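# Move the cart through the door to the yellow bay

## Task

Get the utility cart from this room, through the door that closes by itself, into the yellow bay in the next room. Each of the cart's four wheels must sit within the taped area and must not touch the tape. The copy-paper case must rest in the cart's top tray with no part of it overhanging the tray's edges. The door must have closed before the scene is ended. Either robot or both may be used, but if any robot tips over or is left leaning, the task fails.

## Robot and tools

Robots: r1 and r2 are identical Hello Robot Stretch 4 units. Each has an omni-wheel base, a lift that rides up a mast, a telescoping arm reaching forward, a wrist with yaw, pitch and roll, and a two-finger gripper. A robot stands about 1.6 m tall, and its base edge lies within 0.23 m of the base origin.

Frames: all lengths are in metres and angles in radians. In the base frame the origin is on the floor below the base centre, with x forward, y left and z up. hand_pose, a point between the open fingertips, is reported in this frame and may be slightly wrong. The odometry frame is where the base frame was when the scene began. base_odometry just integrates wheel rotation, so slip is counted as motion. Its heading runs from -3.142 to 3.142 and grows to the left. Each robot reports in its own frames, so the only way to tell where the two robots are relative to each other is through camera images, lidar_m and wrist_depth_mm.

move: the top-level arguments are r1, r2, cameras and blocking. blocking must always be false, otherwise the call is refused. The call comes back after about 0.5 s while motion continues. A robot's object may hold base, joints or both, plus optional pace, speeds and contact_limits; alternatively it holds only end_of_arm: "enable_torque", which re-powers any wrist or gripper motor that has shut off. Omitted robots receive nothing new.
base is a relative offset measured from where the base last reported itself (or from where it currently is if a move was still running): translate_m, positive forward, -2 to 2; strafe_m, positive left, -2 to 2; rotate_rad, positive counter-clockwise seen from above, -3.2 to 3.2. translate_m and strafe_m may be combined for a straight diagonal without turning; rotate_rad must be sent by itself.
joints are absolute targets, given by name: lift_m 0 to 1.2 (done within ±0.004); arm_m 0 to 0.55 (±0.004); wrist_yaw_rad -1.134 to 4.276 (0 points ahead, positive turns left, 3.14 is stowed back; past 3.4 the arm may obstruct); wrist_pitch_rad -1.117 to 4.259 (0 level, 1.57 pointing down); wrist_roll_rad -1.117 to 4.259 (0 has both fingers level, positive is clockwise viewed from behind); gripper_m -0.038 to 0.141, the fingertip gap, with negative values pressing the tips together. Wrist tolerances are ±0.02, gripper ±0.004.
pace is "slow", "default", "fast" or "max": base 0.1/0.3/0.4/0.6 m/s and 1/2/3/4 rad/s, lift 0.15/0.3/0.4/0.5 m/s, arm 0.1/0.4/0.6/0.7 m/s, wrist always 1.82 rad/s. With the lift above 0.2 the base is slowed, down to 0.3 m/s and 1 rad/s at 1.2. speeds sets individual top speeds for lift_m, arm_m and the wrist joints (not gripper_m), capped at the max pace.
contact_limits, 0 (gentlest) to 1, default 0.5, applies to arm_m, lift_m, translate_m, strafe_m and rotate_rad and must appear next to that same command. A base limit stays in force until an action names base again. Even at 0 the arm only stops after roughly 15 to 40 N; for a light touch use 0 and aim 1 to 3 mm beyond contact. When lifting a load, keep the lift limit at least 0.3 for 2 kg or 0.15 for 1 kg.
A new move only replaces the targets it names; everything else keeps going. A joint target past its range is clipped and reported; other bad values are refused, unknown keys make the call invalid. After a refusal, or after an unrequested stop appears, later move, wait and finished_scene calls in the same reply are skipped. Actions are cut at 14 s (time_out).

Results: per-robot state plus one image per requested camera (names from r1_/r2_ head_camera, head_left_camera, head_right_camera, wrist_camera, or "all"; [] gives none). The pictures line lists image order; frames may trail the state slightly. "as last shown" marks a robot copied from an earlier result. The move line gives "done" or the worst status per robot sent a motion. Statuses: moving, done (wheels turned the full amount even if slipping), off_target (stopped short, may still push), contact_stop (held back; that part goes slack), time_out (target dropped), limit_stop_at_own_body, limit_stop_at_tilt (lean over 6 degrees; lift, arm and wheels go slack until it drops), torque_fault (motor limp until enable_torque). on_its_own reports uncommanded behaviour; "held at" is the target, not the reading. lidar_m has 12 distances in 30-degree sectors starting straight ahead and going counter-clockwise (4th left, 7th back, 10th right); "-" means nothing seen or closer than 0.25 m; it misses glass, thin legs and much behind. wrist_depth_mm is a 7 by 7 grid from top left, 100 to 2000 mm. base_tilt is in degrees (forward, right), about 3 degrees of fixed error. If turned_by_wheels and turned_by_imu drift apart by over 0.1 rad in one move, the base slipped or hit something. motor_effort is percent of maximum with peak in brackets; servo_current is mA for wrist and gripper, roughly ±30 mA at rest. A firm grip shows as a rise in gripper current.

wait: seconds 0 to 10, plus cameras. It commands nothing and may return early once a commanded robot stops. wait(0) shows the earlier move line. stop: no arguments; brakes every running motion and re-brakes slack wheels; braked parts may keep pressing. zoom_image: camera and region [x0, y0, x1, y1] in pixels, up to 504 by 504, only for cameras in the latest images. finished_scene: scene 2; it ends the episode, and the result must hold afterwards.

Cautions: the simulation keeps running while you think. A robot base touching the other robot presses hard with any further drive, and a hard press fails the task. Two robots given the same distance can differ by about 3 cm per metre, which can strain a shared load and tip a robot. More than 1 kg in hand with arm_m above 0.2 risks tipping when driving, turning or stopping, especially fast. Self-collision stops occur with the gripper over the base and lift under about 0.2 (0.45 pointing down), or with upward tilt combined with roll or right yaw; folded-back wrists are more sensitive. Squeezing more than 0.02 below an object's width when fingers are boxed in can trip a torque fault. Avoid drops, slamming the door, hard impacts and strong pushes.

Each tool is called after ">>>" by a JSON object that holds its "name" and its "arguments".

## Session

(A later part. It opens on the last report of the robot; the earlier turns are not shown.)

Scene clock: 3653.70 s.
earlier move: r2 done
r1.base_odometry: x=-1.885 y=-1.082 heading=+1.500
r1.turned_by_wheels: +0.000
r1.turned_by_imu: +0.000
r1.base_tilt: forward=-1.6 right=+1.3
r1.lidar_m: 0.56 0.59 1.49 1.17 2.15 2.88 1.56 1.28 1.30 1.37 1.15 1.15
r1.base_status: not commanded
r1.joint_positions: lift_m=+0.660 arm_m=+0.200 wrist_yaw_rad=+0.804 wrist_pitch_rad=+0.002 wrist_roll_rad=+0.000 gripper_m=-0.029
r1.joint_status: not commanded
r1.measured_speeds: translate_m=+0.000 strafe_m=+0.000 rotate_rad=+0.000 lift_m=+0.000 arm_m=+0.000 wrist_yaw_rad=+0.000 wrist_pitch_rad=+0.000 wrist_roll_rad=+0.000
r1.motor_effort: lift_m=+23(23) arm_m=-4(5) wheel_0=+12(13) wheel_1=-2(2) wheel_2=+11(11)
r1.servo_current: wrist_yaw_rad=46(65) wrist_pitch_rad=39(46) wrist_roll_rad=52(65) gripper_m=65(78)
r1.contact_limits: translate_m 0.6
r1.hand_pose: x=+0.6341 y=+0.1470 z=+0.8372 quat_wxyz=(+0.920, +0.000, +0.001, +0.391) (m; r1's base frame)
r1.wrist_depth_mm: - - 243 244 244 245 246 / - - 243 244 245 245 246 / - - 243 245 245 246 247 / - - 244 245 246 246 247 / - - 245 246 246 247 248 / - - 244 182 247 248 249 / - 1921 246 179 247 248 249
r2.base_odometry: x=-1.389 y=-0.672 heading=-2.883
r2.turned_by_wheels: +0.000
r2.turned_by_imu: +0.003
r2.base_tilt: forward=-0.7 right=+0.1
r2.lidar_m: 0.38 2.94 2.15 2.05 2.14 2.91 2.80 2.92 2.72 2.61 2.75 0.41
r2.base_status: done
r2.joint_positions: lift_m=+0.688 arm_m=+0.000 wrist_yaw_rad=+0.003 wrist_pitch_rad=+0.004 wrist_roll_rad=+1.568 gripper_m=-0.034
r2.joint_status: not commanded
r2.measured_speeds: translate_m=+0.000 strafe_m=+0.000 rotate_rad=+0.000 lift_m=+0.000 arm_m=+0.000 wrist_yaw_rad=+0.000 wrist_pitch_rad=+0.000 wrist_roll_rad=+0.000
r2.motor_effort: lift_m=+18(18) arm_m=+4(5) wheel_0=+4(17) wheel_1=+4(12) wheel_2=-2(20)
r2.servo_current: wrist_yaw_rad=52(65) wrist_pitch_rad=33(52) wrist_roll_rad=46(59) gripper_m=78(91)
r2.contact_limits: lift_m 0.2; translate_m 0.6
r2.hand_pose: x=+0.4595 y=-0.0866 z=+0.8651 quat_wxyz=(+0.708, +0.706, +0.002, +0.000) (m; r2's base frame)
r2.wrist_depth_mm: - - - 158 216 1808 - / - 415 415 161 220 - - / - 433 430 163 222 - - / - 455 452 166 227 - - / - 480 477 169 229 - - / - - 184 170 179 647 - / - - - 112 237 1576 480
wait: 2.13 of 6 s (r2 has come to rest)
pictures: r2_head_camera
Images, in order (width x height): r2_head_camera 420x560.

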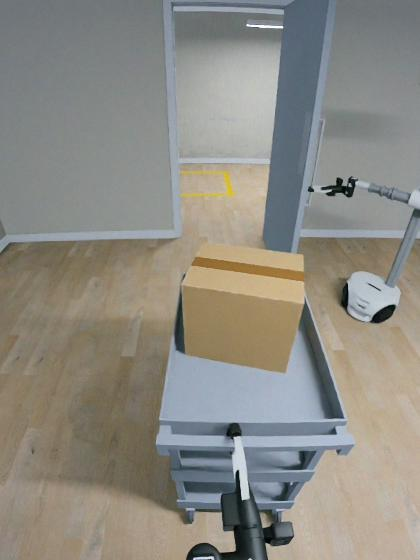

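>>> {"name": "wait", "arguments": {"seconds": 0, "cameras": ["r2_head_camera", "r1_head_camera"]}}

>>> {"name": "zoom_image", "arguments": {"camera": "r2_head_camera", "region": [110, 220, 350, 500]}}

Scene clock: 3680.43 s.
r1.base_odometry: x=-1.885 y=-1.082 heading=+1.500
r1.turned_by_wheels: +0.000
r1.turned_by_imu: +0.000
r1.base_tilt: forward=-1.6 right=+1.2
r1.lidar_m: 0.58 0.59 1.50 1.15 2.15 2.84 1.57 1.29 1.32 1.40 1.14 1.16
r1.base_status: not commanded
r1.joint_positions: lift_m=+0.660 arm_m=+0.200 wrist_yaw_rad=+0.804 wrist_pitch_rad=+0.002 wrist_roll_rad=+0.000 gripper_m=-0.029
r1.joint_status: not commanded
r1.measured_speeds: translate_m=+0.000 strafe_m=+0.000 rotate_rad=+0.000 lift_m=+0.000 arm_m=+0.000 wrist_yaw_rad=+0.000 wrist_pitch_rad=+0.000 wrist_roll_rad=+0.000
r1.motor_effort: lift_m=+23(23) arm_m=-4(5) wheel_0=+12(13) wheel_1=-2(2) wheel_2=+11(11)
r1.servo_current: wrist_yaw_rad=46(65) wrist_pitch_rad=46(46) wrist_roll_rad=39(65) gripper_m=72(78)
r1.contact_limits: translate_m 0.6
r1.hand_pose: x=+0.6341 y=+0.1470 z=+0.8372 quat_wxyz=(+0.920, +0.000, +0.001, +0.391) (m; r1's base frame)
r1.wrist_depth_mm: - - 243 243 244 245 245 / - - 243 244 245 245 246 / - - 244 244 246 245 247 / - - 244 245 245 246 247 / - - 245 245 247 247 248 / - - 244 182 246 248 248 / - 1921 246 179 247 248 249
r2.base_odometry: x=-1.389 y=-0.672 heading=-2.883
r2.turned_by_wheels: +0.000
r2.turned_by_imu: +0.000
r2.base_tilt: forward=-0.6 right=+0.1
r2.lidar_m: 0.39 2.96 2.16 2.07 2.12 2.93 2.80 2.94 2.71 2.61 2.74 0.41
r2.base_status: done
r2.joint_positions: lift_m=+0.688 arm_m=+0.000 wrist_yaw_rad=+0.003 wrist_pitch_rad=+0.004 wrist_roll_rad=+1.568 gripper_m=-0.034
r2.joint_status: not commanded
r2.measured_speeds: translate_m=+0.000 strafe_m=+0.000 rotate_rad=+0.000 lift_m=+0.000 arm_m=+0.000 wrist_yaw_rad=+0.000 wrist_pitch_rad=+0.000 wrist_roll_rad=+0.000
r2.motor_effort: lift_m=+18(18) arm_m=+4(5) wheel_0=+4(17) wheel_1=+4(12) wheel_2=-2(20)
r2.servo_current: wrist_yaw_rad=33(65) wrist_pitch_rad=46(52) wrist_roll_rad=46(59) gripper_m=78(91)
r2.contact_limits: lift_m 0.2; translate_m 0.6
r2.hand_pose: x=+0.4595 y=-0.0866 z=+0.8651 quat_wxyz=(+0.708, +0.706, +0.002, +0.000) (m; r2's base frame)
r2.wrist_depth_mm: - - - 158 216 1863 - / - 415 413 161 220 - - / - 433 433 163 223 - - / - 459 452 166 227 - - / - 488 477 168 230 - - / - - 185 171 180 647 - / - - - 112 237 1661 480
pictures: r1_head_camera, r2_head_camera
Images, in order (width x height): r1_head_camera 420x560, r2_head_camera 420x560.

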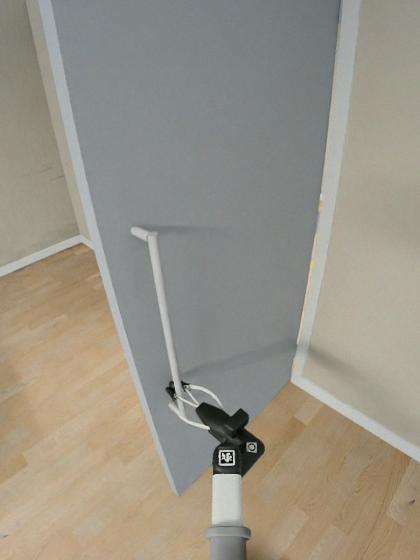

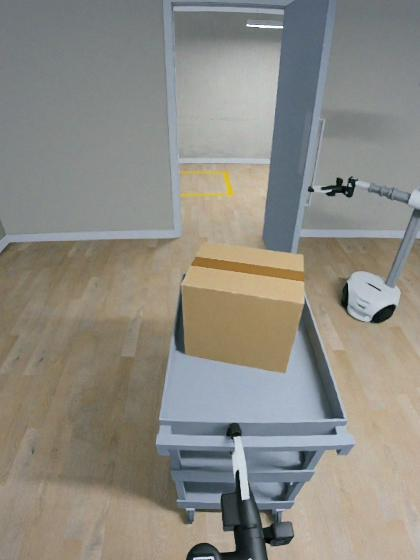

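Scaled by 1.800 from the camera's 420x560 image, which has a finer 1200x1600 frame.

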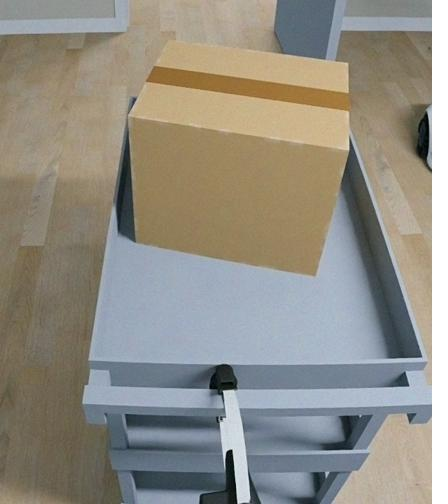

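>>> {"name": "move", "arguments": {"r2": {"base": {"translate_m": 0.4}, "contact_limits": {"translate_m": 0.6}}, "blocking": false, "cameras": []}}

>>> {"name": "wait", "arguments": {"seconds": 6, "cameras": ["r2_head_camera"]}}

>>> {"name": "zoom_image", "arguments": {"camera": "r2_head_camera", "region": [110, 220, 350, 500]}}

Scene clock: 3700.73 s.
move: r2 moving
r1.base_odometry: x=-1.885 y=-1.082 heading=+1.500
r1.turned_by_wheels: +0.000
r1.turned_by_imu: +0.000
r1.base_tilt: forward=-1.6 right=+1.3
r1.lidar_m: 0.60 0.60 1.45 1.16 4.61 2.86 1.56 1.31 1.31 1.40 1.17 1.15
r1.base_status: not commanded
r1.joint_positions: lift_m=+0.660 arm_m=+0.200 wrist_yaw_rad=+0.804 wrist_pitch_rad=+0.002 wrist_roll_rad=+0.000 gripper_m=-0.029
r1.joint_status: not commanded
r1.measured_speeds: translate_m=+0.000 strafe_m=+0.000 rotate_rad=+0.000 lift_m=+0.000 arm_m=+0.000 wrist_yaw_rad=+0.000 wrist_pitch_rad=+0.000 wrist_roll_rad=+0.000
r1.motor_effort: lift_m=+23(23) arm_m=-4(5) wheel_0=+13(13) wheel_1=-2(2) wheel_2=+11(11)
r1.servo_current: wrist_yaw_rad=52(59) wrist_pitch_rad=39(52) wrist_roll_rad=39(65) gripper_m=72(72)
r1.contact_limits: translate_m 0.6
r1.hand_pose: x=+0.6341 y=+0.1470 z=+0.8372 quat_wxyz=(+0.920, +0.000, +0.001, +0.391) (m; r1's base frame)
r1.wrist_depth_mm: - - 242 243 244 245 244 / - - 243 244 245 246 246 / - - 243 245 244 246 246 / - - 244 245 245 246 247 / - - 245 245 247 247 247 / - - 245 183 247 248 248 / - 1921 247 179 246 248 249
r2.base_odometry: x=-1.419 y=-0.680 heading=-2.883
r2.turned_by_wheels: +0.000
r2.turned_by_imu: +0.001
r2.base_tilt: forward=-0.7 right=+0.0
r2.lidar_m: 0.37 2.93 2.13 2.05 2.14 2.91 2.85 2.96 2.75 2.62 2.72 0.43
r2.base_status: translate_m moving
r2.joint_positions: lift_m=+0.688 arm_m=+0.000 wrist_yaw_rad=+0.003 wrist_pitch_rad=+0.004 wrist_roll_rad=+1.568 gripper_m=-0.034
r2.joint_status: not commanded
r2.measured_speeds: translate_m=+0.119 strafe_m=+0.001 rotate_rad=+0.000 lift_m=+0.000 arm_m=+0.000 wrist_yaw_rad=+0.000 wrist_pitch_rad=+0.000 wrist_roll_rad=+0.000
r2.motor_effort: lift_m=+18(18) arm_m=+4(4) wheel_0=+10(15) wheel_1=+8(9) wheel_2=-15(17)
r2.servo_current: wrist_yaw_rad=46(59) wrist_pitch_rad=39(46) wrist_roll_rad=59(59) gripper_m=85(85)
r2.contact_limits: lift_m 0.2; translate_m 0.6
r2.hand_pose: x=+0.4595 y=-0.0866 z=+0.8651 quat_wxyz=(+0.708, +0.706, +0.002, +0.000) (m; r2's base frame)
r2.wrist_depth_mm: - - - 156 214 - - / - 418 415 160 219 - - / - 427 427 163 222 - - / - 459 449 165 226 - - / - - 477 168 229 - - / - - 185 170 180 647 535 / - - - 112 237 1661 480
pictures: none
No camera images: "cameras" was empty.

Scene clock: 3703.03 s.
earlier move: r2 done
r1.base_odometry: x=-1.885 y=-1.082 heading=+1.500
r1.turned_by_wheels: +0.000
r1.turned_by_imu: +0.000
r1.base_tilt: forward=-1.6 right=+1.2
r1.lidar_m: 0.57 0.59 0.93 0.98 4.63 2.87 1.57 1.30 1.31 1.34 1.16 1.15
r1.base_status: not commanded
r1.joint_positions: lift_m=+0.660 arm_m=+0.200 wrist_yaw_rad=+0.804 wrist_pitch_rad=+0.002 wrist_roll_rad=+0.000 gripper_m=-0.029
r1.joint_status: not commanded
r1.measured_speeds: translate_m=+0.000 strafe_m=+0.000 rotate_rad=+0.000 lift_m=+0.000 arm_m=+0.000 wrist_yaw_rad=+0.000 wrist_pitch_rad=+0.000 wrist_roll_rad=+0.000
r1.motor_effort: lift_m=+23(23) arm_m=-5(5) wheel_0=+12(13) wheel_1=-2(2) wheel_2=+11(11)
r1.servo_current: wrist_yaw_rad=52(72) wrist_pitch_rad=46(52) wrist_roll_rad=46(65) gripper_m=78(78)
r1.contact_limits: translate_m 0.6
r1.hand_pose: x=+0.6341 y=+0.1470 z=+0.8372 quat_wxyz=(+0.920, +0.000, +0.001, +0.391) (m; r1's base frame)
r1.wrist_depth_mm: - - 242 243 243 245 245 / - - 243 244 245 245 245 / - - 244 245 245 246 247 / - - 245 245 246 247 247 / - - 244 246 246 247 248 / - - 245 182 246 248 248 / 1921 1983 246 179 247 248 249
r2.base_odometry: x=-1.776 y=-0.775 heading=-2.882
r2.turned_by_wheels: +0.000
r2.turned_by_imu: +0.002
r2.base_tilt: forward=-0.6 right=+0.1
r2.lidar_m: 0.39 2.67 2.16 2.05 2.17 3.02 3.23 3.34 2.71 2.64 1.69 0.39
r2.base_status: done
r2.joint_positions: lift_m=+0.688 arm_m=+0.000 wrist_yaw_rad=+0.003 wrist_pitch_rad=+0.004 wrist_roll_rad=+1.568 gripper_m=-0.034
r2.joint_status: not commanded
r2.measured_speeds: translate_m=+0.000 strafe_m=+0.000 rotate_rad=+0.000 lift_m=+0.000 arm_m=+0.000 wrist_yaw_rad=+0.000 wrist_pitch_rad=+0.000 wrist_roll_rad=+0.000
r2.motor_effort: lift_m=+18(18) arm_m=+4(4) wheel_0=+5(15) wheel_1=+4(11) wheel_2=-2(18)
r2.servo_current: wrist_yaw_rad=46(59) wrist_pitch_rad=46(52) wrist_roll_rad=52(65) gripper_m=78(91)
r2.contact_limits: lift_m 0.2; translate_m 0.6
r2.hand_pose: x=+0.4595 y=-0.0866 z=+0.8651 quat_wxyz=(+0.708, +0.706, +0.002, +0.000) (m; r2's base frame)
r2.wrist_depth_mm: - - 1499 144 200 - - / - 397 402 148 207 - - / - 430 427 153 213 - - / - 469 459 160 221 - - / - - 488 164 229 732 - / - - 184 170 180 1464 512 / - - - 112 243 1618 1205
wait: 2.30 of 6 s (r2 has come to rest)
pictures: r2_head_camera
Images, in order (width x height): r2_head_camera 420x560.

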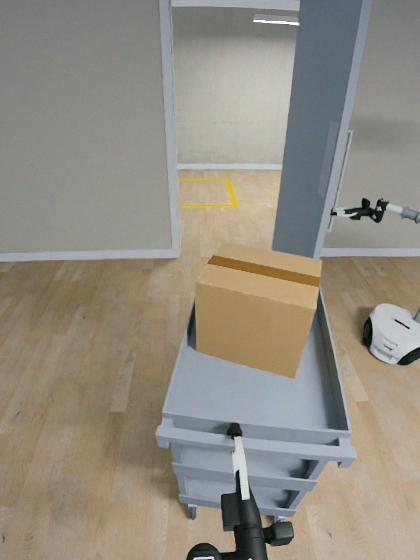

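Scaled by 1.800 from the camera's 420x560 image, which has a finer 1200x1600 frame.

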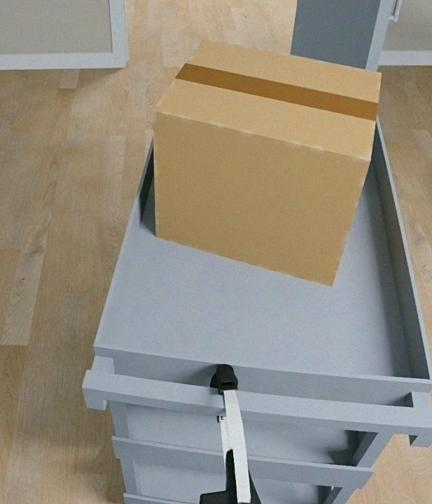

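>>> {"name": "move", "arguments": {"r2": {"base": {"translate_m": 0.25, "strafe_m": -0.09}, "contact_limits": {"translate_m": 0.6}}, "blocking": false, "cameras": []}}

>>> {"name": "wait", "arguments": {"seconds": 6, "cameras": ["r2_head_camera"]}}

>>> {"name": "zoom_image", "arguments": {"camera": "r2_head_camera", "region": [110, 220, 350, 500]}}

Scene clock: 3718.80 s.
move: r2 moving
r1.base_odometry: x=-1.885 y=-1.082 heading=+1.500
r1.turned_by_wheels: +0.000
r1.turned_by_imu: +0.000
r1.base_tilt: forward=-1.6 right=+1.3
r1.lidar_m: 0.58 0.60 0.90 0.99 4.62 2.84 1.54 1.31 1.32 1.39 1.14 1.14
r1.base_status: not commanded
r1.joint_positions: lift_m=+0.660 arm_m=+0.200 wrist_yaw_rad=+0.804 wrist_pitch_rad=+0.002 wrist_roll_rad=+0.000 gripper_m=-0.029
r1.joint_status: not commanded
r1.measured_speeds: translate_m=+0.000 strafe_m=+0.000 rotate_rad=+0.000 lift_m=+0.000 arm_m=+0.000 wrist_yaw_rad=+0.000 wrist_pitch_rad=+0.000 wrist_roll_rad=+0.000
r1.motor_effort: lift_m=+23(23) arm_m=-5(5) wheel_0=+12(12) wheel_1=-2(2) wheel_2=+11(11)
r1.servo_current: wrist_yaw_rad=33(52) wrist_pitch_rad=46(52) wrist_roll_rad=39(59) gripper_m=72(78)
r1.contact_limits: translate_m 0.6
r1.hand_pose: x=+0.6341 y=+0.1470 z=+0.8372 quat_wxyz=(+0.920, +0.000, +0.001, +0.391) (m; r1's base frame)
r1.wrist_depth_mm: - - 243 243 244 245 245 / - - 243 244 244 245 246 / - - 244 244 245 246 247 / - - 244 244 246 247 248 / - - 245 246 245 247 248 / - - 244 182 246 248 248 / 991 1921 246 179 247 248 248
r2.base_odometry: x=-1.809 y=-0.772 heading=-2.882
r2.turned_by_wheels: +0.001
r2.turned_by_imu: +0.002
r2.base_tilt: forward=-0.7 right=+0.1
r2.lidar_m: 0.39 2.63 2.17 2.07 2.19 3.01 3.26 3.34 2.72 2.61 1.67 0.39
r2.base_status: translate_m moving; strafe_m moving
r2.joint_positions: lift_m=+0.688 arm_m=+0.000 wrist_yaw_rad=+0.003 wrist_pitch_rad=+0.004 wrist_roll_rad=+1.568 gripper_m=-0.034
r2.joint_status: not commanded
r2.measured_speeds: translate_m=+0.120 strafe_m=-0.045 rotate_rad=-0.001 lift_m=+0.000 arm_m=+0.000 wrist_yaw_rad=+0.000 wrist_pitch_rad=+0.000 wrist_roll_rad=+0.000
r2.motor_effort: lift_m=+18(18) arm_m=+4(4) wheel_0=+15(16) wheel_1=+7(8) wheel_2=-13(18)
r2.servo_current: wrist_yaw_rad=46(65) wrist_pitch_rad=39(46) wrist_roll_rad=52(59) gripper_m=91(91)
r2.contact_limits: lift_m 0.2; translate_m 0.6
r2.hand_pose: x=+0.4595 y=-0.0865 z=+0.8651 quat_wxyz=(+0.708, +0.706, +0.002, +0.000) (m; r2's base frame)
r2.wrist_depth_mm: - - 1499 141 197 - - / - 397 397 145 204 - - / - 430 427 150 212 - - / - 466 459 158 219 - - / - - 496 163 228 732 - / - - 185 168 180 1537 508 / - - - 112 245 1661 1205
pictures: none
No camera images: "cameras" was empty.

Scene clock: 3720.57 s.
earlier move: r2 done
r1.base_odometry: x=-1.885 y=-1.082 heading=+1.500
r1.turned_by_wheels: +0.000
r1.turned_by_imu: +0.000
r1.base_tilt: forward=-1.6 right=+1.2
r1.lidar_m: 0.56 0.59 0.83 0.97 4.61 2.80 1.57 1.32 1.31 1.38 1.16 1.17
r1.base_status: not commanded
r1.joint_positions: lift_m=+0.660 arm_m=+0.200 wrist_yaw_rad=+0.804 wrist_pitch_rad=+0.002 wrist_roll_rad=+0.000 gripper_m=-0.029
r1.joint_status: not commanded
r1.measured_speeds: translate_m=+0.000 strafe_m=+0.000 rotate_rad=+0.000 lift_m=+0.000 arm_m=+0.000 wrist_yaw_rad=+0.000 wrist_pitch_rad=+0.000 wrist_roll_rad=+0.000
r1.motor_effort: lift_m=+23(23) arm_m=-5(5) wheel_0=+12(13) wheel_1=-2(2) wheel_2=+11(11)
r1.servo_current: wrist_yaw_rad=72(72) wrist_pitch_rad=33(52) wrist_roll_rad=72(72) gripper_m=72(78)
r1.contact_limits: translate_m 0.6
r1.hand_pose: x=+0.6341 y=+0.1470 z=+0.8372 quat_wxyz=(+0.920, +0.000, +0.001, +0.391) (m; r1's base frame)
r1.wrist_depth_mm: - - 243 244 244 245 246 / - - 243 243 245 245 246 / 854 - 244 245 245 246 247 / 831 - 244 245 246 247 247 / - - 245 246 247 247 249 / - - 244 182 247 247 248 / - 145 246 179 248 248 249
r2.base_odometry: x=-2.040 y=-0.752 heading=-2.882
r2.turned_by_wheels: +0.000
r2.turned_by_imu: +0.001
r2.base_tilt: forward=-0.7 right=+0.1
r2.lidar_m: 0.38 2.41 2.23 2.15 2.24 3.13 3.52 3.59 2.61 2.55 1.47 0.41
r2.base_status: done
r2.joint_positions: lift_m=+0.688 arm_m=+0.000 wrist_yaw_rad=+0.004 wrist_pitch_rad=+0.004 wrist_roll_rad=+1.568 gripper_m=-0.034
r2.joint_status: not commanded
r2.measured_speeds: translate_m=+0.000 strafe_m=+0.000 rotate_rad=+0.000 lift_m=+0.000 arm_m=+0.000 wrist_yaw_rad=+0.000 wrist_pitch_rad=+0.000 wrist_roll_rad=+0.000
r2.motor_effort: lift_m=+18(18) arm_m=-4(4) wheel_0=+3(18) wheel_1=+4(9) wheel_2=-2(18)
r2.servo_current: wrist_yaw_rad=46(65) wrist_pitch_rad=39(46) wrist_roll_rad=46(59) gripper_m=78(91)
r2.contact_limits: lift_m 0.2; translate_m 0.6
r2.hand_pose: x=+0.4596 y=-0.0864 z=+0.8651 quat_wxyz=(+0.708, +0.706, +0.003, +0.000) (m; r2's base frame)
r2.wrist_depth_mm: - - 1255 153 210 - - / - 407 413 156 214 - - / - 430 430 160 219 - - / - 455 452 164 225 - - / - - 477 167 229 - - / - - 184 170 180 668 530 / - - - 112 241 1618 473
wait: 1.77 of 6 s (r2 has come to rest)
pictures: r2_head_camera
Images, in order (width x height): r2_head_camera 420x560.

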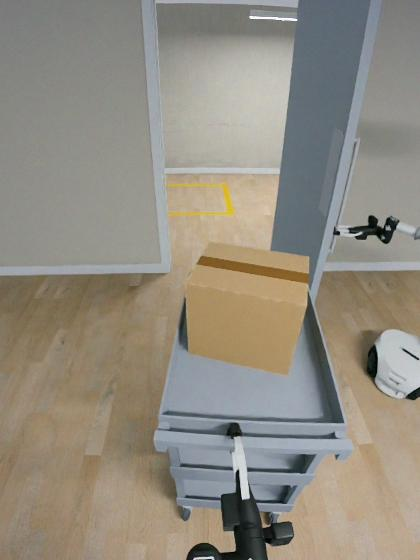

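Scaled by 1.800 from the camera's 420x560 image, which has a finer 1200x1600 frame.

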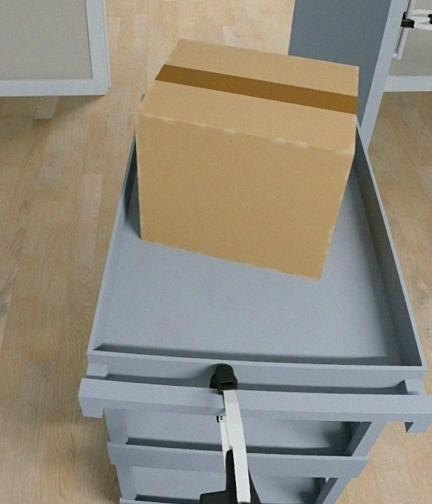

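>>> {"name": "move", "arguments": {"r2": {"joints": {"gripper_m": 0.06}}, "blocking": false, "cameras": []}}

>>> {"name": "wait", "arguments": {"seconds": 3, "cameras": []}}

>>> {"name": "move", "arguments": {"r2": {"base": {"strafe_m": -0.035}}, "blocking": false, "cameras": []}}

>>> {"name": "wait", "arguments": {"seconds": 4, "cameras": []}}

>>> {"name": "move", "arguments": {"r2": {"joints": {"gripper_m": -0.035}}, "blocking": false, "cameras": []}}

>>> {"name": "wait", "arguments": {"seconds": 3, "cameras": ["r2_head_camera"]}}

>>> {"name": "zoom_image", "arguments": {"camera": "r2_head_camera", "region": [110, 220, 350, 500]}}

Scene clock: 3738.00 s.
move: r2 moving
r1.base_odometry: x=-1.885 y=-1.082 heading=+1.500
r1.turned_by_wheels: +0.000
r1.turned_by_imu: +0.000
r1.base_tilt: forward=-1.5 right=+1.2
r1.lidar_m: 0.60 0.59 0.81 0.96 4.62 2.84 1.56 1.31 1.32 1.36 1.16 1.15
r1.base_status: not commanded
r1.joint_positions: lift_m=+0.660 arm_m=+0.200 wrist_yaw_rad=+0.804 wrist_pitch_rad=+0.002 wrist_roll_rad=+0.000 gripper_m=-0.029
r1.joint_status: not commanded
r1.measured_speeds: translate_m=+0.000 strafe_m=+0.000 rotate_rad=+0.000 lift_m=+0.000 arm_m=+0.000 wrist_yaw_rad=+0.000 wrist_pitch_rad=+0.000 wrist_roll_rad=+0.000
r1.motor_effort: lift_m=+23(23) arm_m=-4(5) wheel_0=+13(13) wheel_1=-1(2) wheel_2=+11(11)
r1.servo_current: wrist_yaw_rad=52(65) wrist_pitch_rad=39(46) wrist_roll_rad=46(59) gripper_m=72(78)
r1.contact_limits: translate_m 0.6
r1.hand_pose: x=+0.6341 y=+0.1470 z=+0.8372 quat_wxyz=(+0.920, +0.000, +0.001, +0.391) (m; r1's base frame)
r1.wrist_depth_mm: - - 242 243 244 244 245 / - - 244 244 245 245 246 / 842 - 244 245 245 246 247 / 842 - 244 245 246 246 248 / - - 245 246 246 247 248 / - - 245 182 247 248 248 / - 145 246 179 248 249 249
r2.base_odometry: x=-2.040 y=-0.752 heading=-2.882
r2.turned_by_wheels: +0.000
r2.turned_by_imu: +0.000
r2.base_tilt: forward=-0.7 right=+0.1
r2.lidar_m: 0.39 2.44 2.24 2.15 2.25 3.11 3.51 3.58 2.63 2.55 1.47 0.42
r2.base_status: not commanded
r2.joint_positions: lift_m=+0.688 arm_m=+0.000 wrist_yaw_rad=+0.003 wrist_pitch_rad=+0.004 wrist_roll_rad=+1.568 gripper_m=-0.009
r2.joint_status: gripper_m moving
r2.measured_speeds: translate_m=+0.000 strafe_m=+0.000 rotate_rad=+0.000 lift_m=+0.000 arm_m=+0.000 wrist_yaw_rad=-0.006 wrist_pitch_rad=+0.000 wrist_roll_rad=+0.000
r2.motor_effort: lift_m=+18(18) arm_m=-4(4) wheel_0=+3(3) wheel_1=+4(5) wheel_2=-2(2)
r2.servo_current: wrist_yaw_rad=46(59) wrist_pitch_rad=39(46) wrist_roll_rad=59(59) gripper_m=78(91)
r2.contact_limits: lift_m 0.2; translate_m 0.6
r2.hand_pose: x=+0.4596 y=-0.0865 z=+0.8651 quat_wxyz=(+0.708, +0.706, +0.003, +0.000) (m; r2's base frame)
r2.wrist_depth_mm: - - - 156 213 - - / - 413 418 160 219 - - / - 433 433 163 224 - - / - 466 459 167 229 - - / - - 484 171 232 - - / - - 187 175 183 661 535 / - - - 112 243 1576 488
pictures: none
No camera images: "cameras" was empty.

Scene clock: 3739.13 s.
earlier move: r2 done
r1.base_odometry: x=-1.885 y=-1.082 heading=+1.500
r1.turned_by_wheels: +0.000
r1.turned_by_imu: +0.000
r1.base_tilt: forward=-1.6 right=+1.3
r1.lidar_m: 0.57 0.60 0.79 0.97 4.61 2.84 1.52 1.32 1.32 1.37 1.15 1.16
r1.base_status: not commanded
r1.joint_positions: lift_m=+0.660 arm_m=+0.200 wrist_yaw_rad=+0.804 wrist_pitch_rad=+0.002 wrist_roll_rad=+0.000 gripper_m=-0.029
r1.joint_status: not commanded
r1.measured_speeds: translate_m=+0.000 strafe_m=+0.000 rotate_rad=+0.000 lift_m=+0.000 arm_m=+0.000 wrist_yaw_rad=+0.000 wrist_pitch_rad=+0.000 wrist_roll_rad=+0.000
r1.motor_effort: lift_m=+23(23) arm_m=-5(5) wheel_0=+12(13) wheel_1=-1(2) wheel_2=+11(11)
r1.servo_current: wrist_yaw_rad=52(72) wrist_pitch_rad=46(52) wrist_roll_rad=52(65) gripper_m=72(78)
r1.contact_limits: translate_m 0.6
r1.hand_pose: x=+0.6341 y=+0.1470 z=+0.8372 quat_wxyz=(+0.920, +0.000, +0.001, +0.391) (m; r1's base frame)
r1.wrist_depth_mm: - - 242 243 244 244 245 / - - 243 244 245 246 246 / 820 - 244 245 246 246 247 / 809 - 244 245 245 246 248 / - - 245 245 247 247 248 / - - 245 182 247 248 249 / - 138 246 179 247 248 249
r2.base_odometry: x=-2.040 y=-0.752 heading=-2.882
r2.turned_by_wheels: +0.000
r2.turned_by_imu: +0.000
r2.base_tilt: forward=-0.7 right=+0.1
r2.lidar_m: 0.41 2.43 2.23 2.13 2.26 3.10 3.51 3.57 2.64 2.55 1.46 0.41
r2.base_status: not commanded
r2.joint_positions: lift_m=+0.688 arm_m=+0.000 wrist_yaw_rad=+0.002 wrist_pitch_rad=+0.004 wrist_roll_rad=+1.568 gripper_m=+0.060
r2.joint_status: all done
r2.measured_speeds: translate_m=+0.000 strafe_m=+0.000 rotate_rad=+0.000 lift_m=+0.000 arm_m=+0.000 wrist_yaw_rad=+0.000 wrist_pitch_rad=+0.000 wrist_roll_rad=+0.000
r2.motor_effort: lift_m=+17(18) arm_m=-4(4) wheel_0=+3(3) wheel_1=+4(5) wheel_2=-2(2)
r2.servo_current: wrist_yaw_rad=46(59) wrist_pitch_rad=46(52) wrist_roll_rad=33(59) gripper_m=52(137)
r2.contact_limits: lift_m 0.2; translate_m 0.6
r2.hand_pose: x=+0.4595 y=-0.0868 z=+0.8651 quat_wxyz=(+0.708, +0.706, +0.002, -0.001) (m; r2's base frame)
r2.wrist_depth_mm: - - 1255 168 226 - - / - 430 424 173 230 - - / - 455 445 177 236 - - / - - 469 180 240 - - / - - 492 183 245 - - / - - 197 186 196 1661 544 / - - - 112 255 1808 1229
wait: 1.13 of 3 s (r2 has come to rest)
pictures: none
No camera images: "cameras" was empty.

Scene clock: 3739.63 s.
move: r2 moving
r1.base_odometry: x=-1.885 y=-1.082 heading=+1.500
r1.turned_by_wheels: +0.000
r1.turned_by_imu: +0.000
r1.base_tilt: forward=-1.6 right=+1.2
r1.lidar_m: 0.58 0.59 0.80 0.96 4.59 2.86 1.57 1.30 1.30 1.38 1.17 1.15
r1.base_status: not commanded
r1.joint_positions: lift_m=+0.660 arm_m=+0.200 wrist_yaw_rad=+0.804 wrist_pitch_rad=+0.002 wrist_roll_rad=+0.000 gripper_m=-0.029
r1.joint_status: not commanded
r1.measured_speeds: translate_m=+0.000 strafe_m=+0.000 rotate_rad=+0.000 lift_m=+0.000 arm_m=+0.000 wrist_yaw_rad=+0.000 wrist_pitch_rad=+0.000 wrist_roll_rad=+0.000
r1.motor_effort: lift_m=+23(23) arm_m=-5(5) wheel_0=+12(13) wheel_1=-2(2) wheel_2=+11(11)
r1.servo_current: wrist_yaw_rad=59(59) wrist_pitch_rad=46(46) wrist_roll_rad=46(59) gripper_m=72(78)
r1.contact_limits: translate_m 0.6
r1.hand_pose: x=+0.6341 y=+0.1470 z=+0.8372 quat_wxyz=(+0.920, +0.000, +0.001, +0.391) (m; r1's base frame)
r1.wrist_depth_mm: - - 243 243 244 245 245 / - - 244 244 245 246 246 / 809 - 244 244 245 246 247 / 809 - 244 245 246 247 247 / - - 246 245 246 247 248 / - - 245 182 247 248 248 / - 138 246 179 247 248 249
r2.base_odometry: x=-2.048 y=-0.723 heading=-2.882
r2.turned_by_wheels: +0.000
r2.turned_by_imu: +0.001
r2.base_tilt: forward=-0.7 right=+0.1
r2.lidar_m: 0.40 0.44 2.27 2.18 2.30 3.16 3.52 3.53 2.62 2.51 1.43 0.41
r2.base_status: strafe_m moving
r2.joint_positions: lift_m=+0.688 arm_m=+0.000 wrist_yaw_rad=+0.002 wrist_pitch_rad=+0.004 wrist_roll_rad=+1.568 gripper_m=+0.060
r2.joint_status: not commanded
r2.measured_speeds: translate_m=+0.000 strafe_m=-0.059 rotate_rad=-0.002 lift_m=+0.000 arm_m=+0.000 wrist_yaw_rad=+0.000 wrist_pitch_rad=+0.000 wrist_roll_rad=+0.000
r2.motor_effort: lift_m=+17(17) arm_m=-4(4) wheel_0=+7(14) wheel_1=-1(10) wheel_2=+0(2)
r2.servo_current: wrist_yaw_rad=52(52) wrist_pitch_rad=39(46) wrist_roll_rad=46(52) gripper_m=52(52)
r2.contact_limits: lift_m 0.2
r2.hand_pose: x=+0.4595 y=-0.0868 z=+0.8651 quat_wxyz=(+0.708, +0.706, +0.002, -0.001) (m; r2's base frame)
r2.wrist_depth_mm: - - 1308 167 225 - - / - 421 462 171 230 - - / - 449 439 175 235 - - / - - 462 179 238 - - / - - 480 183 244 - - / - - 196 186 192 699 - / - - - 112 255 1756 492
pictures: none
No camera images: "cameras" was empty.

Scene clock: 3740.10 s.
earlier move: r2 done
r1.base_odometry: x=-1.885 y=-1.082 heading=+1.500
r1.turned_by_wheels: +0.000
r1.turned_by_imu: +0.000
r1.base_tilt: forward=-1.6 right=+1.2
r1.lidar_m: 0.58 0.59 0.80 0.99 4.61 2.84 1.55 1.32 1.34 1.36 1.12 1.16
r1.base_status: not commanded
r1.joint_positions: lift_m=+0.660 arm_m=+0.200 wrist_yaw_rad=+0.804 wrist_pitch_rad=+0.002 wrist_roll_rad=+0.000 gripper_m=-0.029
r1.joint_status: not commanded
r1.measured_speeds: translate_m=+0.000 strafe_m=+0.000 rotate_rad=+0.000 lift_m=+0.000 arm_m=+0.000 wrist_yaw_rad=+0.000 wrist_pitch_rad=+0.000 wrist_roll_rad=+0.000
r1.motor_effort: lift_m=+23(23) arm_m=-5(5) wheel_0=+12(13) wheel_1=-2(2) wheel_2=+11(11)
r1.servo_current: wrist_yaw_rad=52(59) wrist_pitch_rad=46(46) wrist_roll_rad=52(59) gripper_m=72(78)
r1.contact_limits: translate_m 0.6
r1.hand_pose: x=+0.6341 y=+0.1470 z=+0.8372 quat_wxyz=(+0.920, +0.000, +0.001, +0.391) (m; r1's base frame)
r1.wrist_depth_mm: - - 242 243 245 244 245 / - - 243 244 245 244 246 / 809 - 244 244 245 246 247 / 798 - 245 245 246 246 247 / - - 244 246 246 246 248 / - - 245 182 247 248 248 / - 138 246 178 248 248 249
r2.base_odometry: x=-2.049 y=-0.718 heading=-2.882
r2.turned_by_wheels: +0.000
r2.turned_by_imu: +0.000
r2.base_tilt: forward=-0.7 right=+0.1
r2.lidar_m: 0.41 0.42 2.26 2.16 2.29 3.17 3.51 3.55 2.59 2.50 1.44 0.42
r2.base_status: done
r2.joint_positions: lift_m=+0.688 arm_m=+0.000 wrist_yaw_rad=+0.002 wrist_pitch_rad=+0.004 wrist_roll_rad=+1.568 gripper_m=+0.060
r2.joint_status: not commanded
r2.measured_speeds: translate_m=+0.000 strafe_m=+0.000 rotate_rad=+0.000 lift_m=+0.000 arm_m=+0.000 wrist_yaw_rad=+0.000 wrist_pitch_rad=+0.000 wrist_roll_rad=+0.000
r2.motor_effort: lift_m=+17(17) arm_m=-4(4) wheel_0=+2(14) wheel_1=-2(10) wheel_2=+0(2)
r2.servo_current: wrist_yaw_rad=52(59) wrist_pitch_rad=46(46) wrist_roll_rad=39(52) gripper_m=52(52)
r2.contact_limits: lift_m 0.2
r2.hand_pose: x=+0.4595 y=-0.0868 z=+0.8651 quat_wxyz=(+0.708, +0.706, +0.002, -0.001) (m; r2's base frame)
r2.wrist_depth_mm: - - - 168 225 - - / - - 554 171 230 - - / - 445 439 177 235 - - / - - 469 179 240 - - / - - 480 184 243 - - / - - 196 187 195 707 - / - - - 112 256 1863 504
wait: 0.47 of 4 s (r2 has come to rest)
pictures: none
No camera images: "cameras" was empty.

Scene clock: 3740.60 s.
move: r2 moving
r1.base_odometry: x=-1.885 y=-1.082 heading=+1.500
r1.turned_by_wheels: +0.000
r1.turned_by_imu: +0.000
r1.base_tilt: forward=-1.6 right=+1.3
r1.lidar_m: 0.58 0.62 0.79 0.95 4.58 2.85 1.57 1.32 1.31 1.38 1.16 1.14
r1.base_status: not commanded
r1.joint_positions: lift_m=+0.660 arm_m=+0.200 wrist_yaw_rad=+0.804 wrist_pitch_rad=+0.002 wrist_roll_rad=+0.000 gripper_m=-0.029
r1.joint_status: not commanded
r1.measured_speeds: translate_m=+0.000 strafe_m=+0.000 rotate_rad=+0.000 lift_m=+0.000 arm_m=+0.000 wrist_yaw_rad=+0.000 wrist_pitch_rad=+0.000 wrist_roll_rad=+0.000
r1.motor_effort: lift_m=+23(23) arm_m=-4(5) wheel_0=+13(13) wheel_1=-2(2) wheel_2=+11(11)
r1.servo_current: wrist_yaw_rad=52(52) wrist_pitch_rad=46(46) wrist_roll_rad=52(59) gripper_m=72(78)
r1.contact_limits: translate_m 0.6
r1.hand_pose: x=+0.6341 y=+0.1470 z=+0.8372 quat_wxyz=(+0.920, +0.000, +0.001, +0.391) (m; r1's base frame)
r1.wrist_depth_mm: - - 243 243 245 245 245 / - - 243 244 244 246 246 / 820 - 243 245 245 246 246 / 798 - 244 245 246 246 247 / - - 245 246 246 247 248 / - - 244 182 247 248 248 / - 138 246 179 247 249 248
r2.base_odometry: x=-2.049 y=-0.718 heading=-2.882
r2.turned_by_wheels: +0.000
r2.turned_by_imu: +0.000
r2.base_tilt: forward=-0.7 right=+0.0
r2.lidar_m: 0.42 0.47 2.26 2.19 2.29 3.17 3.51 3.55 2.60 2.49 1.45 0.40
r2.base_status: not commanded
r2.joint_positions: lift_m=+0.688 arm_m=+0.000 wrist_yaw_rad=+0.002 wrist_pitch_rad=+0.004 wrist_roll_rad=+1.568 gripper_m=+0.041
r2.joint_status: gripper_m moving
r2.measured_speeds: translate_m=+0.000 strafe_m=+0.000 rotate_rad=+0.000 lift_m=+0.000 arm_m=+0.000 wrist_yaw_rad=+0.000 wrist_pitch_rad=+0.000 wrist_roll_rad=+0.000
r2.motor_effort: lift_m=+17(17) arm_m=-3(4) wheel_0=+2(2) wheel_1=-2(2) wheel_2=+0(0)
r2.servo_current: wrist_yaw_rad=39(59) wrist_pitch_rad=46(46) wrist_roll_rad=46(52) gripper_m=117(117)
r2.contact_limits: lift_m 0.2
r2.hand_pose: x=+0.4595 y=-0.0868 z=+0.8651 quat_wxyz=(+0.708, +0.706, +0.002, -0.001) (m; r2's base frame)
r2.wrist_depth_mm: - - - 169 226 1537 - / - - 580 172 230 - - / - 445 439 176 236 - - / - - 462 180 240 - - / - - 488 185 245 - - / - - 199 186 193 715 - / - - - 112 255 1983 508
pictures: none
No camera images: "cameras" was empty.

Scene clock: 3741.73 s.
earlier move: r2 done
r1.base_odometry: x=-1.885 y=-1.082 heading=+1.500
r1.turned_by_wheels: +0.000
r1.turned_by_imu: +0.000
r1.base_tilt: forward=-1.6 right=+1.2
r1.lidar_m: 0.59 0.60 0.81 0.98 4.60 2.81 1.55 1.29 1.32 1.35 1.15 1.16
r1.base_status: not commanded
r1.joint_positions: lift_m=+0.660 arm_m=+0.200 wrist_yaw_rad=+0.804 wrist_pitch_rad=+0.002 wrist_roll_rad=+0.000 gripper_m=-0.029
r1.joint_status: not commanded
r1.measured_speeds: translate_m=+0.000 strafe_m=+0.000 rotate_rad=+0.000 lift_m=+0.000 arm_m=+0.000 wrist_yaw_rad=+0.000 wrist_pitch_rad=+0.000 wrist_roll_rad=+0.000
r1.motor_effort: lift_m=+23(23) arm_m=-4(5) wheel_0=+13(13) wheel_1=-2(2) wheel_2=+11(11)
r1.servo_current: wrist_yaw_rad=39(65) wrist_pitch_rad=39(52) wrist_roll_rad=39(65) gripper_m=72(78)
r1.contact_limits: translate_m 0.6
r1.hand_pose: x=+0.6341 y=+0.1470 z=+0.8372 quat_wxyz=(+0.920, +0.000, +0.001, +0.391) (m; r1's base frame)
r1.wrist_depth_mm: - - 243 244 244 245 246 / - - 243 243 245 245 246 / 842 - 245 244 246 246 247 / 820 - 244 245 246 247 247 / - - 245 245 246 246 248 / - - 245 182 246 248 248 / - 144 246 179 247 248 248
r2.base_odometry: x=-2.049 y=-0.718 heading=-2.882
r2.turned_by_wheels: +0.000
r2.turned_by_imu: +0.000
r2.base_tilt: forward=-0.7 right=+0.1
r2.lidar_m: 0.38 0.42 2.26 2.18 2.29 3.19 3.50 3.53 2.60 2.49 1.43 0.41
r2.base_status: not commanded
r2.joint_positions: lift_m=+0.688 arm_m=+0.000 wrist_yaw_rad=+0.002 wrist_pitch_rad=+0.004 wrist_roll_rad=+1.568 gripper_m=-0.033
r2.joint_status: all done
r2.measured_speeds: translate_m=+0.000 strafe_m=+0.000 rotate_rad=+0.000 lift_m=+0.000 arm_m=+0.000 wrist_yaw_rad=+0.000 wrist_pitch_rad=+0.000 wrist_roll_rad=+0.000
r2.motor_effort: lift_m=+17(17) arm_m=-4(4) wheel_0=+2(3) wheel_1=-2(2) wheel_2=-1(1)
r2.servo_current: wrist_yaw_rad=46(59) wrist_pitch_rad=46(46) wrist_roll_rad=39(52) gripper_m=124(312)
r2.contact_limits: lift_m 0.2
r2.hand_pose: x=+0.4595 y=-0.0868 z=+0.8651 quat_wxyz=(+0.708, +0.706, +0.002, -0.001) (m; r2's base frame)
r2.wrist_depth_mm: - - 1281 156 214 - - / - - 496 160 218 - - / - 430 427 163 224 - - / - 459 449 167 229 - - / - - 477 172 234 - - / - - 185 175 179 691 - / - - - 112 244 1661 500
wait: 1.13 of 3 s (r2 has come to rest)
pictures: r2_head_camera
Images, in order (width x height): r2_head_camera 420x560.

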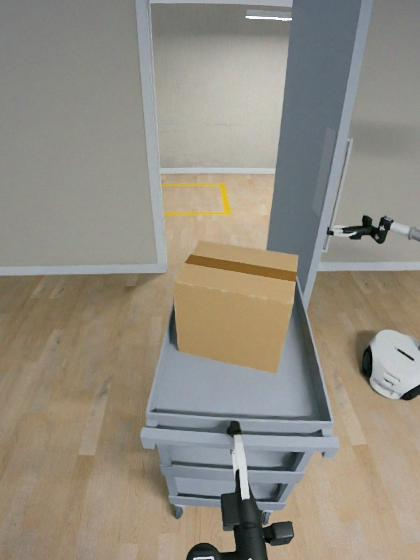

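Scaled by 1.800 from the camera's 420x560 image, which has a finer 1200x1600 frame.

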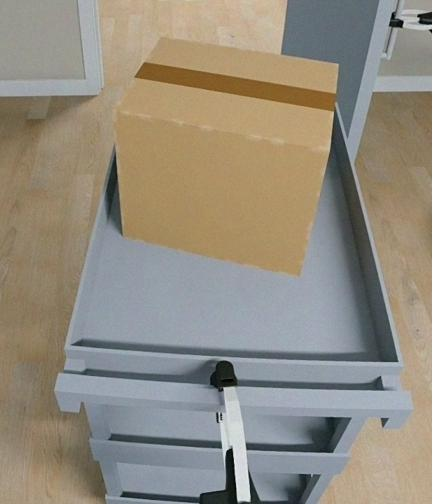

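>>> {"name": "move", "arguments": {"r2": {"base": {"translate_m": 0.4}, "contact_limits": {"translate_m": 0.6}}, "blocking": false, "cameras": []}}

>>> {"name": "wait", "arguments": {"seconds": 6, "cameras": ["r2_head_camera"]}}

>>> {"name": "zoom_image", "arguments": {"camera": "r2_head_camera", "region": [110, 220, 350, 500]}}

Scene clock: 3748.13 s.
move: r2 moving
r1.base_odometry: x=-1.885 y=-1.082 heading=+1.500
r1.turned_by_wheels: +0.000
r1.turned_by_imu: +0.000
r1.base_tilt: forward=-1.6 right=+1.2
r1.lidar_m: 0.60 0.61 0.80 0.95 4.59 2.84 1.59 1.33 1.33 1.40 1.16 1.16
r1.base_status: not commanded
r1.joint_positions: lift_m=+0.660 arm_m=+0.200 wrist_yaw_rad=+0.804 wrist_pitch_rad=+0.002 wrist_roll_rad=+0.000 gripper_m=-0.029
r1.joint_status: not commanded
r1.measured_speeds: translate_m=+0.000 strafe_m=+0.000 rotate_rad=+0.000 lift_m=+0.000 arm_m=+0.000 wrist_yaw_rad=+0.000 wrist_pitch_rad=+0.000 wrist_roll_rad=+0.000
r1.motor_effort: lift_m=+23(23) arm_m=-5(5) wheel_0=+12(13) wheel_1=-2(2) wheel_2=+11(11)
r1.servo_current: wrist_yaw_rad=52(52) wrist_pitch_rad=52(52) wrist_roll_rad=59(59) gripper_m=72(78)
r1.contact_limits: translate_m 0.6
r1.hand_pose: x=+0.6341 y=+0.1470 z=+0.8372 quat_wxyz=(+0.920, +0.000, +0.001, +0.391) (m; r1's base frame)
r1.wrist_depth_mm: - - 242 243 244 245 246 / - - 243 244 245 244 247 / 798 - 244 245 245 246 247 / 798 - 244 245 245 246 247 / - - 245 246 246 247 248 / - - 245 182 247 247 248 / - 138 245 179 247 248 248
r2.base_odometry: x=-2.080 y=-0.726 heading=-2.882
r2.turned_by_wheels: +0.000
r2.turned_by_imu: +0.005
r2.base_tilt: forward=-0.7 right=+0.0
r2.lidar_m: 0.39 0.44 2.25 2.19 2.29 3.18 3.56 3.52 2.60 2.51 1.42 0.41
r2.base_status: translate_m moving
r2.joint_positions: lift_m=+0.688 arm_m=+0.000 wrist_yaw_rad=-0.002 wrist_pitch_rad=+0.004 wrist_roll_rad=+1.568 gripper_m=-0.034
r2.joint_status: not commanded
r2.measured_speeds: translate_m=+0.126 strafe_m=-0.006 rotate_rad=+0.007 lift_m=+0.000 arm_m=+0.000 wrist_yaw_rad=-0.007 wrist_pitch_rad=+0.000 wrist_roll_rad=+0.000
r2.motor_effort: lift_m=+17(17) arm_m=+5(5) wheel_0=+10(14) wheel_1=+5(12) wheel_2=-17(20)
r2.servo_current: wrist_yaw_rad=46(59) wrist_pitch_rad=39(46) wrist_roll_rad=52(59) gripper_m=85(117)
r2.contact_limits: lift_m 0.2; translate_m 0.6
r2.hand_pose: x=+0.4590 y=-0.0881 z=+0.8651 quat_wxyz=(+0.708, +0.706, +0.001, -0.002) (m; r2's base frame)
r2.wrist_depth_mm: - - - 154 211 1576 - / - - 564 157 214 - - / - 424 421 159 220 - - / - 445 445 163 224 - - / - 477 466 166 228 - - / - - 185 168 180 676 - / - - - 112 236 1537 504
pictures: none
No camera images: "cameras" was empty.

Scene clock: 3750.43 s.
earlier move: r2 done
r1.base_odometry: x=-1.885 y=-1.082 heading=+1.500
r1.turned_by_wheels: +0.000
r1.turned_by_imu: +0.000
r1.base_tilt: forward=-1.6 right=+1.3
r1.lidar_m: 0.59 0.60 0.78 1.18 4.64 2.85 1.55 1.32 1.33 1.37 1.16 1.13
r1.base_status: not commanded
r1.joint_positions: lift_m=+0.660 arm_m=+0.200 wrist_yaw_rad=+0.804 wrist_pitch_rad=+0.002 wrist_roll_rad=+0.000 gripper_m=-0.029
r1.joint_status: not commanded
r1.measured_speeds: translate_m=+0.000 strafe_m=+0.000 rotate_rad=+0.000 lift_m=+0.000 arm_m=+0.000 wrist_yaw_rad=+0.000 wrist_pitch_rad=+0.000 wrist_roll_rad=+0.000
r1.motor_effort: lift_m=+23(23) arm_m=-4(5) wheel_0=+12(13) wheel_1=-2(2) wheel_2=+11(11)
r1.servo_current: wrist_yaw_rad=52(65) wrist_pitch_rad=39(52) wrist_roll_rad=46(65) gripper_m=78(78)
r1.contact_limits: translate_m 0.6
r1.hand_pose: x=+0.6341 y=+0.1470 z=+0.8372 quat_wxyz=(+0.920, +0.000, +0.001, +0.391) (m; r1's base frame)
r1.wrist_depth_mm: - - 242 243 244 245 246 / - 585 243 245 245 245 246 / 609 559 243 245 245 247 246 / 597 564 244 244 246 247 248 / - - 245 246 247 247 248 / - - 245 182 247 247 248 / - 137 246 179 247 248 248
r2.base_odometry: x=-2.436 y=-0.821 heading=-2.882
r2.turned_by_wheels: +0.000
r2.turned_by_imu: -0.002
r2.base_tilt: forward=-0.7 right=+0.1
r2.lidar_m: 0.41 0.45 2.25 2.18 2.29 3.16 3.95 3.52 2.60 2.52 1.19 0.39
r2.base_status: done
r2.joint_positions: lift_m=+0.688 arm_m=+0.000 wrist_yaw_rad=-0.006 wrist_pitch_rad=+0.004 wrist_roll_rad=+1.568 gripper_m=-0.034
r2.joint_status: not commanded
r2.measured_speeds: translate_m=+0.000 strafe_m=+0.000 rotate_rad=+0.000 lift_m=+0.000 arm_m=+0.000 wrist_yaw_rad=+0.000 wrist_pitch_rad=+0.000 wrist_roll_rad=+0.000
r2.motor_effort: lift_m=+17(18) arm_m=+5(5) wheel_0=+0(14) wheel_1=+3(12) wheel_2=-6(21)
r2.servo_current: wrist_yaw_rad=39(65) wrist_pitch_rad=39(52) wrist_roll_rad=46(59) gripper_m=85(117)
r2.contact_limits: lift_m 0.2; translate_m 0.6
r2.hand_pose: x=+0.4587 y=-0.0891 z=+0.8651 quat_wxyz=(+0.708, +0.706, -0.001, -0.003) (m; r2's base frame)
r2.wrist_depth_mm: - - - 143 200 - - / - 397 399 148 207 - - / 1808 421 418 154 213 - - / 1808 455 452 160 220 - - / 1756 - 484 165 229 - - / - 504 183 169 180 627 554 / - 127 - 112 243 1537 469
wait: 2.30 of 6 s (r2 has come to rest)
pictures: r2_head_camera
Images, in order (width x height): r2_head_camera 420x560.

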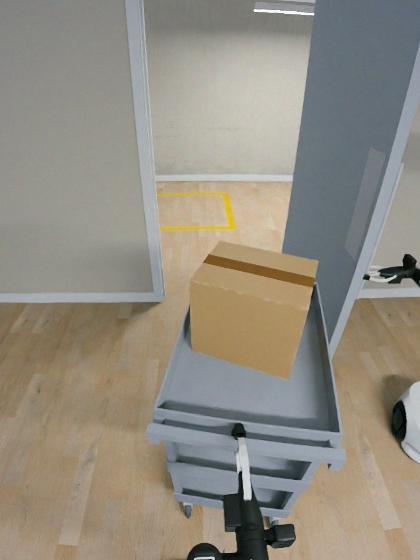

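Scaled by 1.800 from the camera's 420x560 image, which has a finer 1200x1600 frame.

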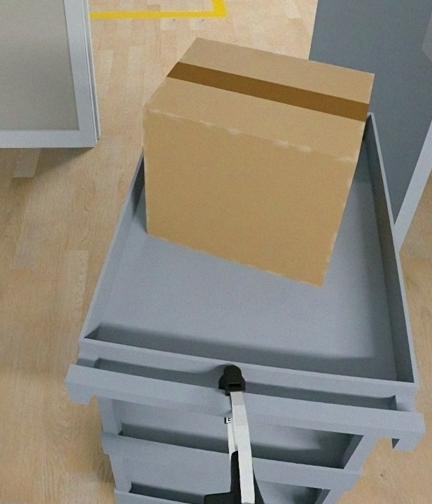

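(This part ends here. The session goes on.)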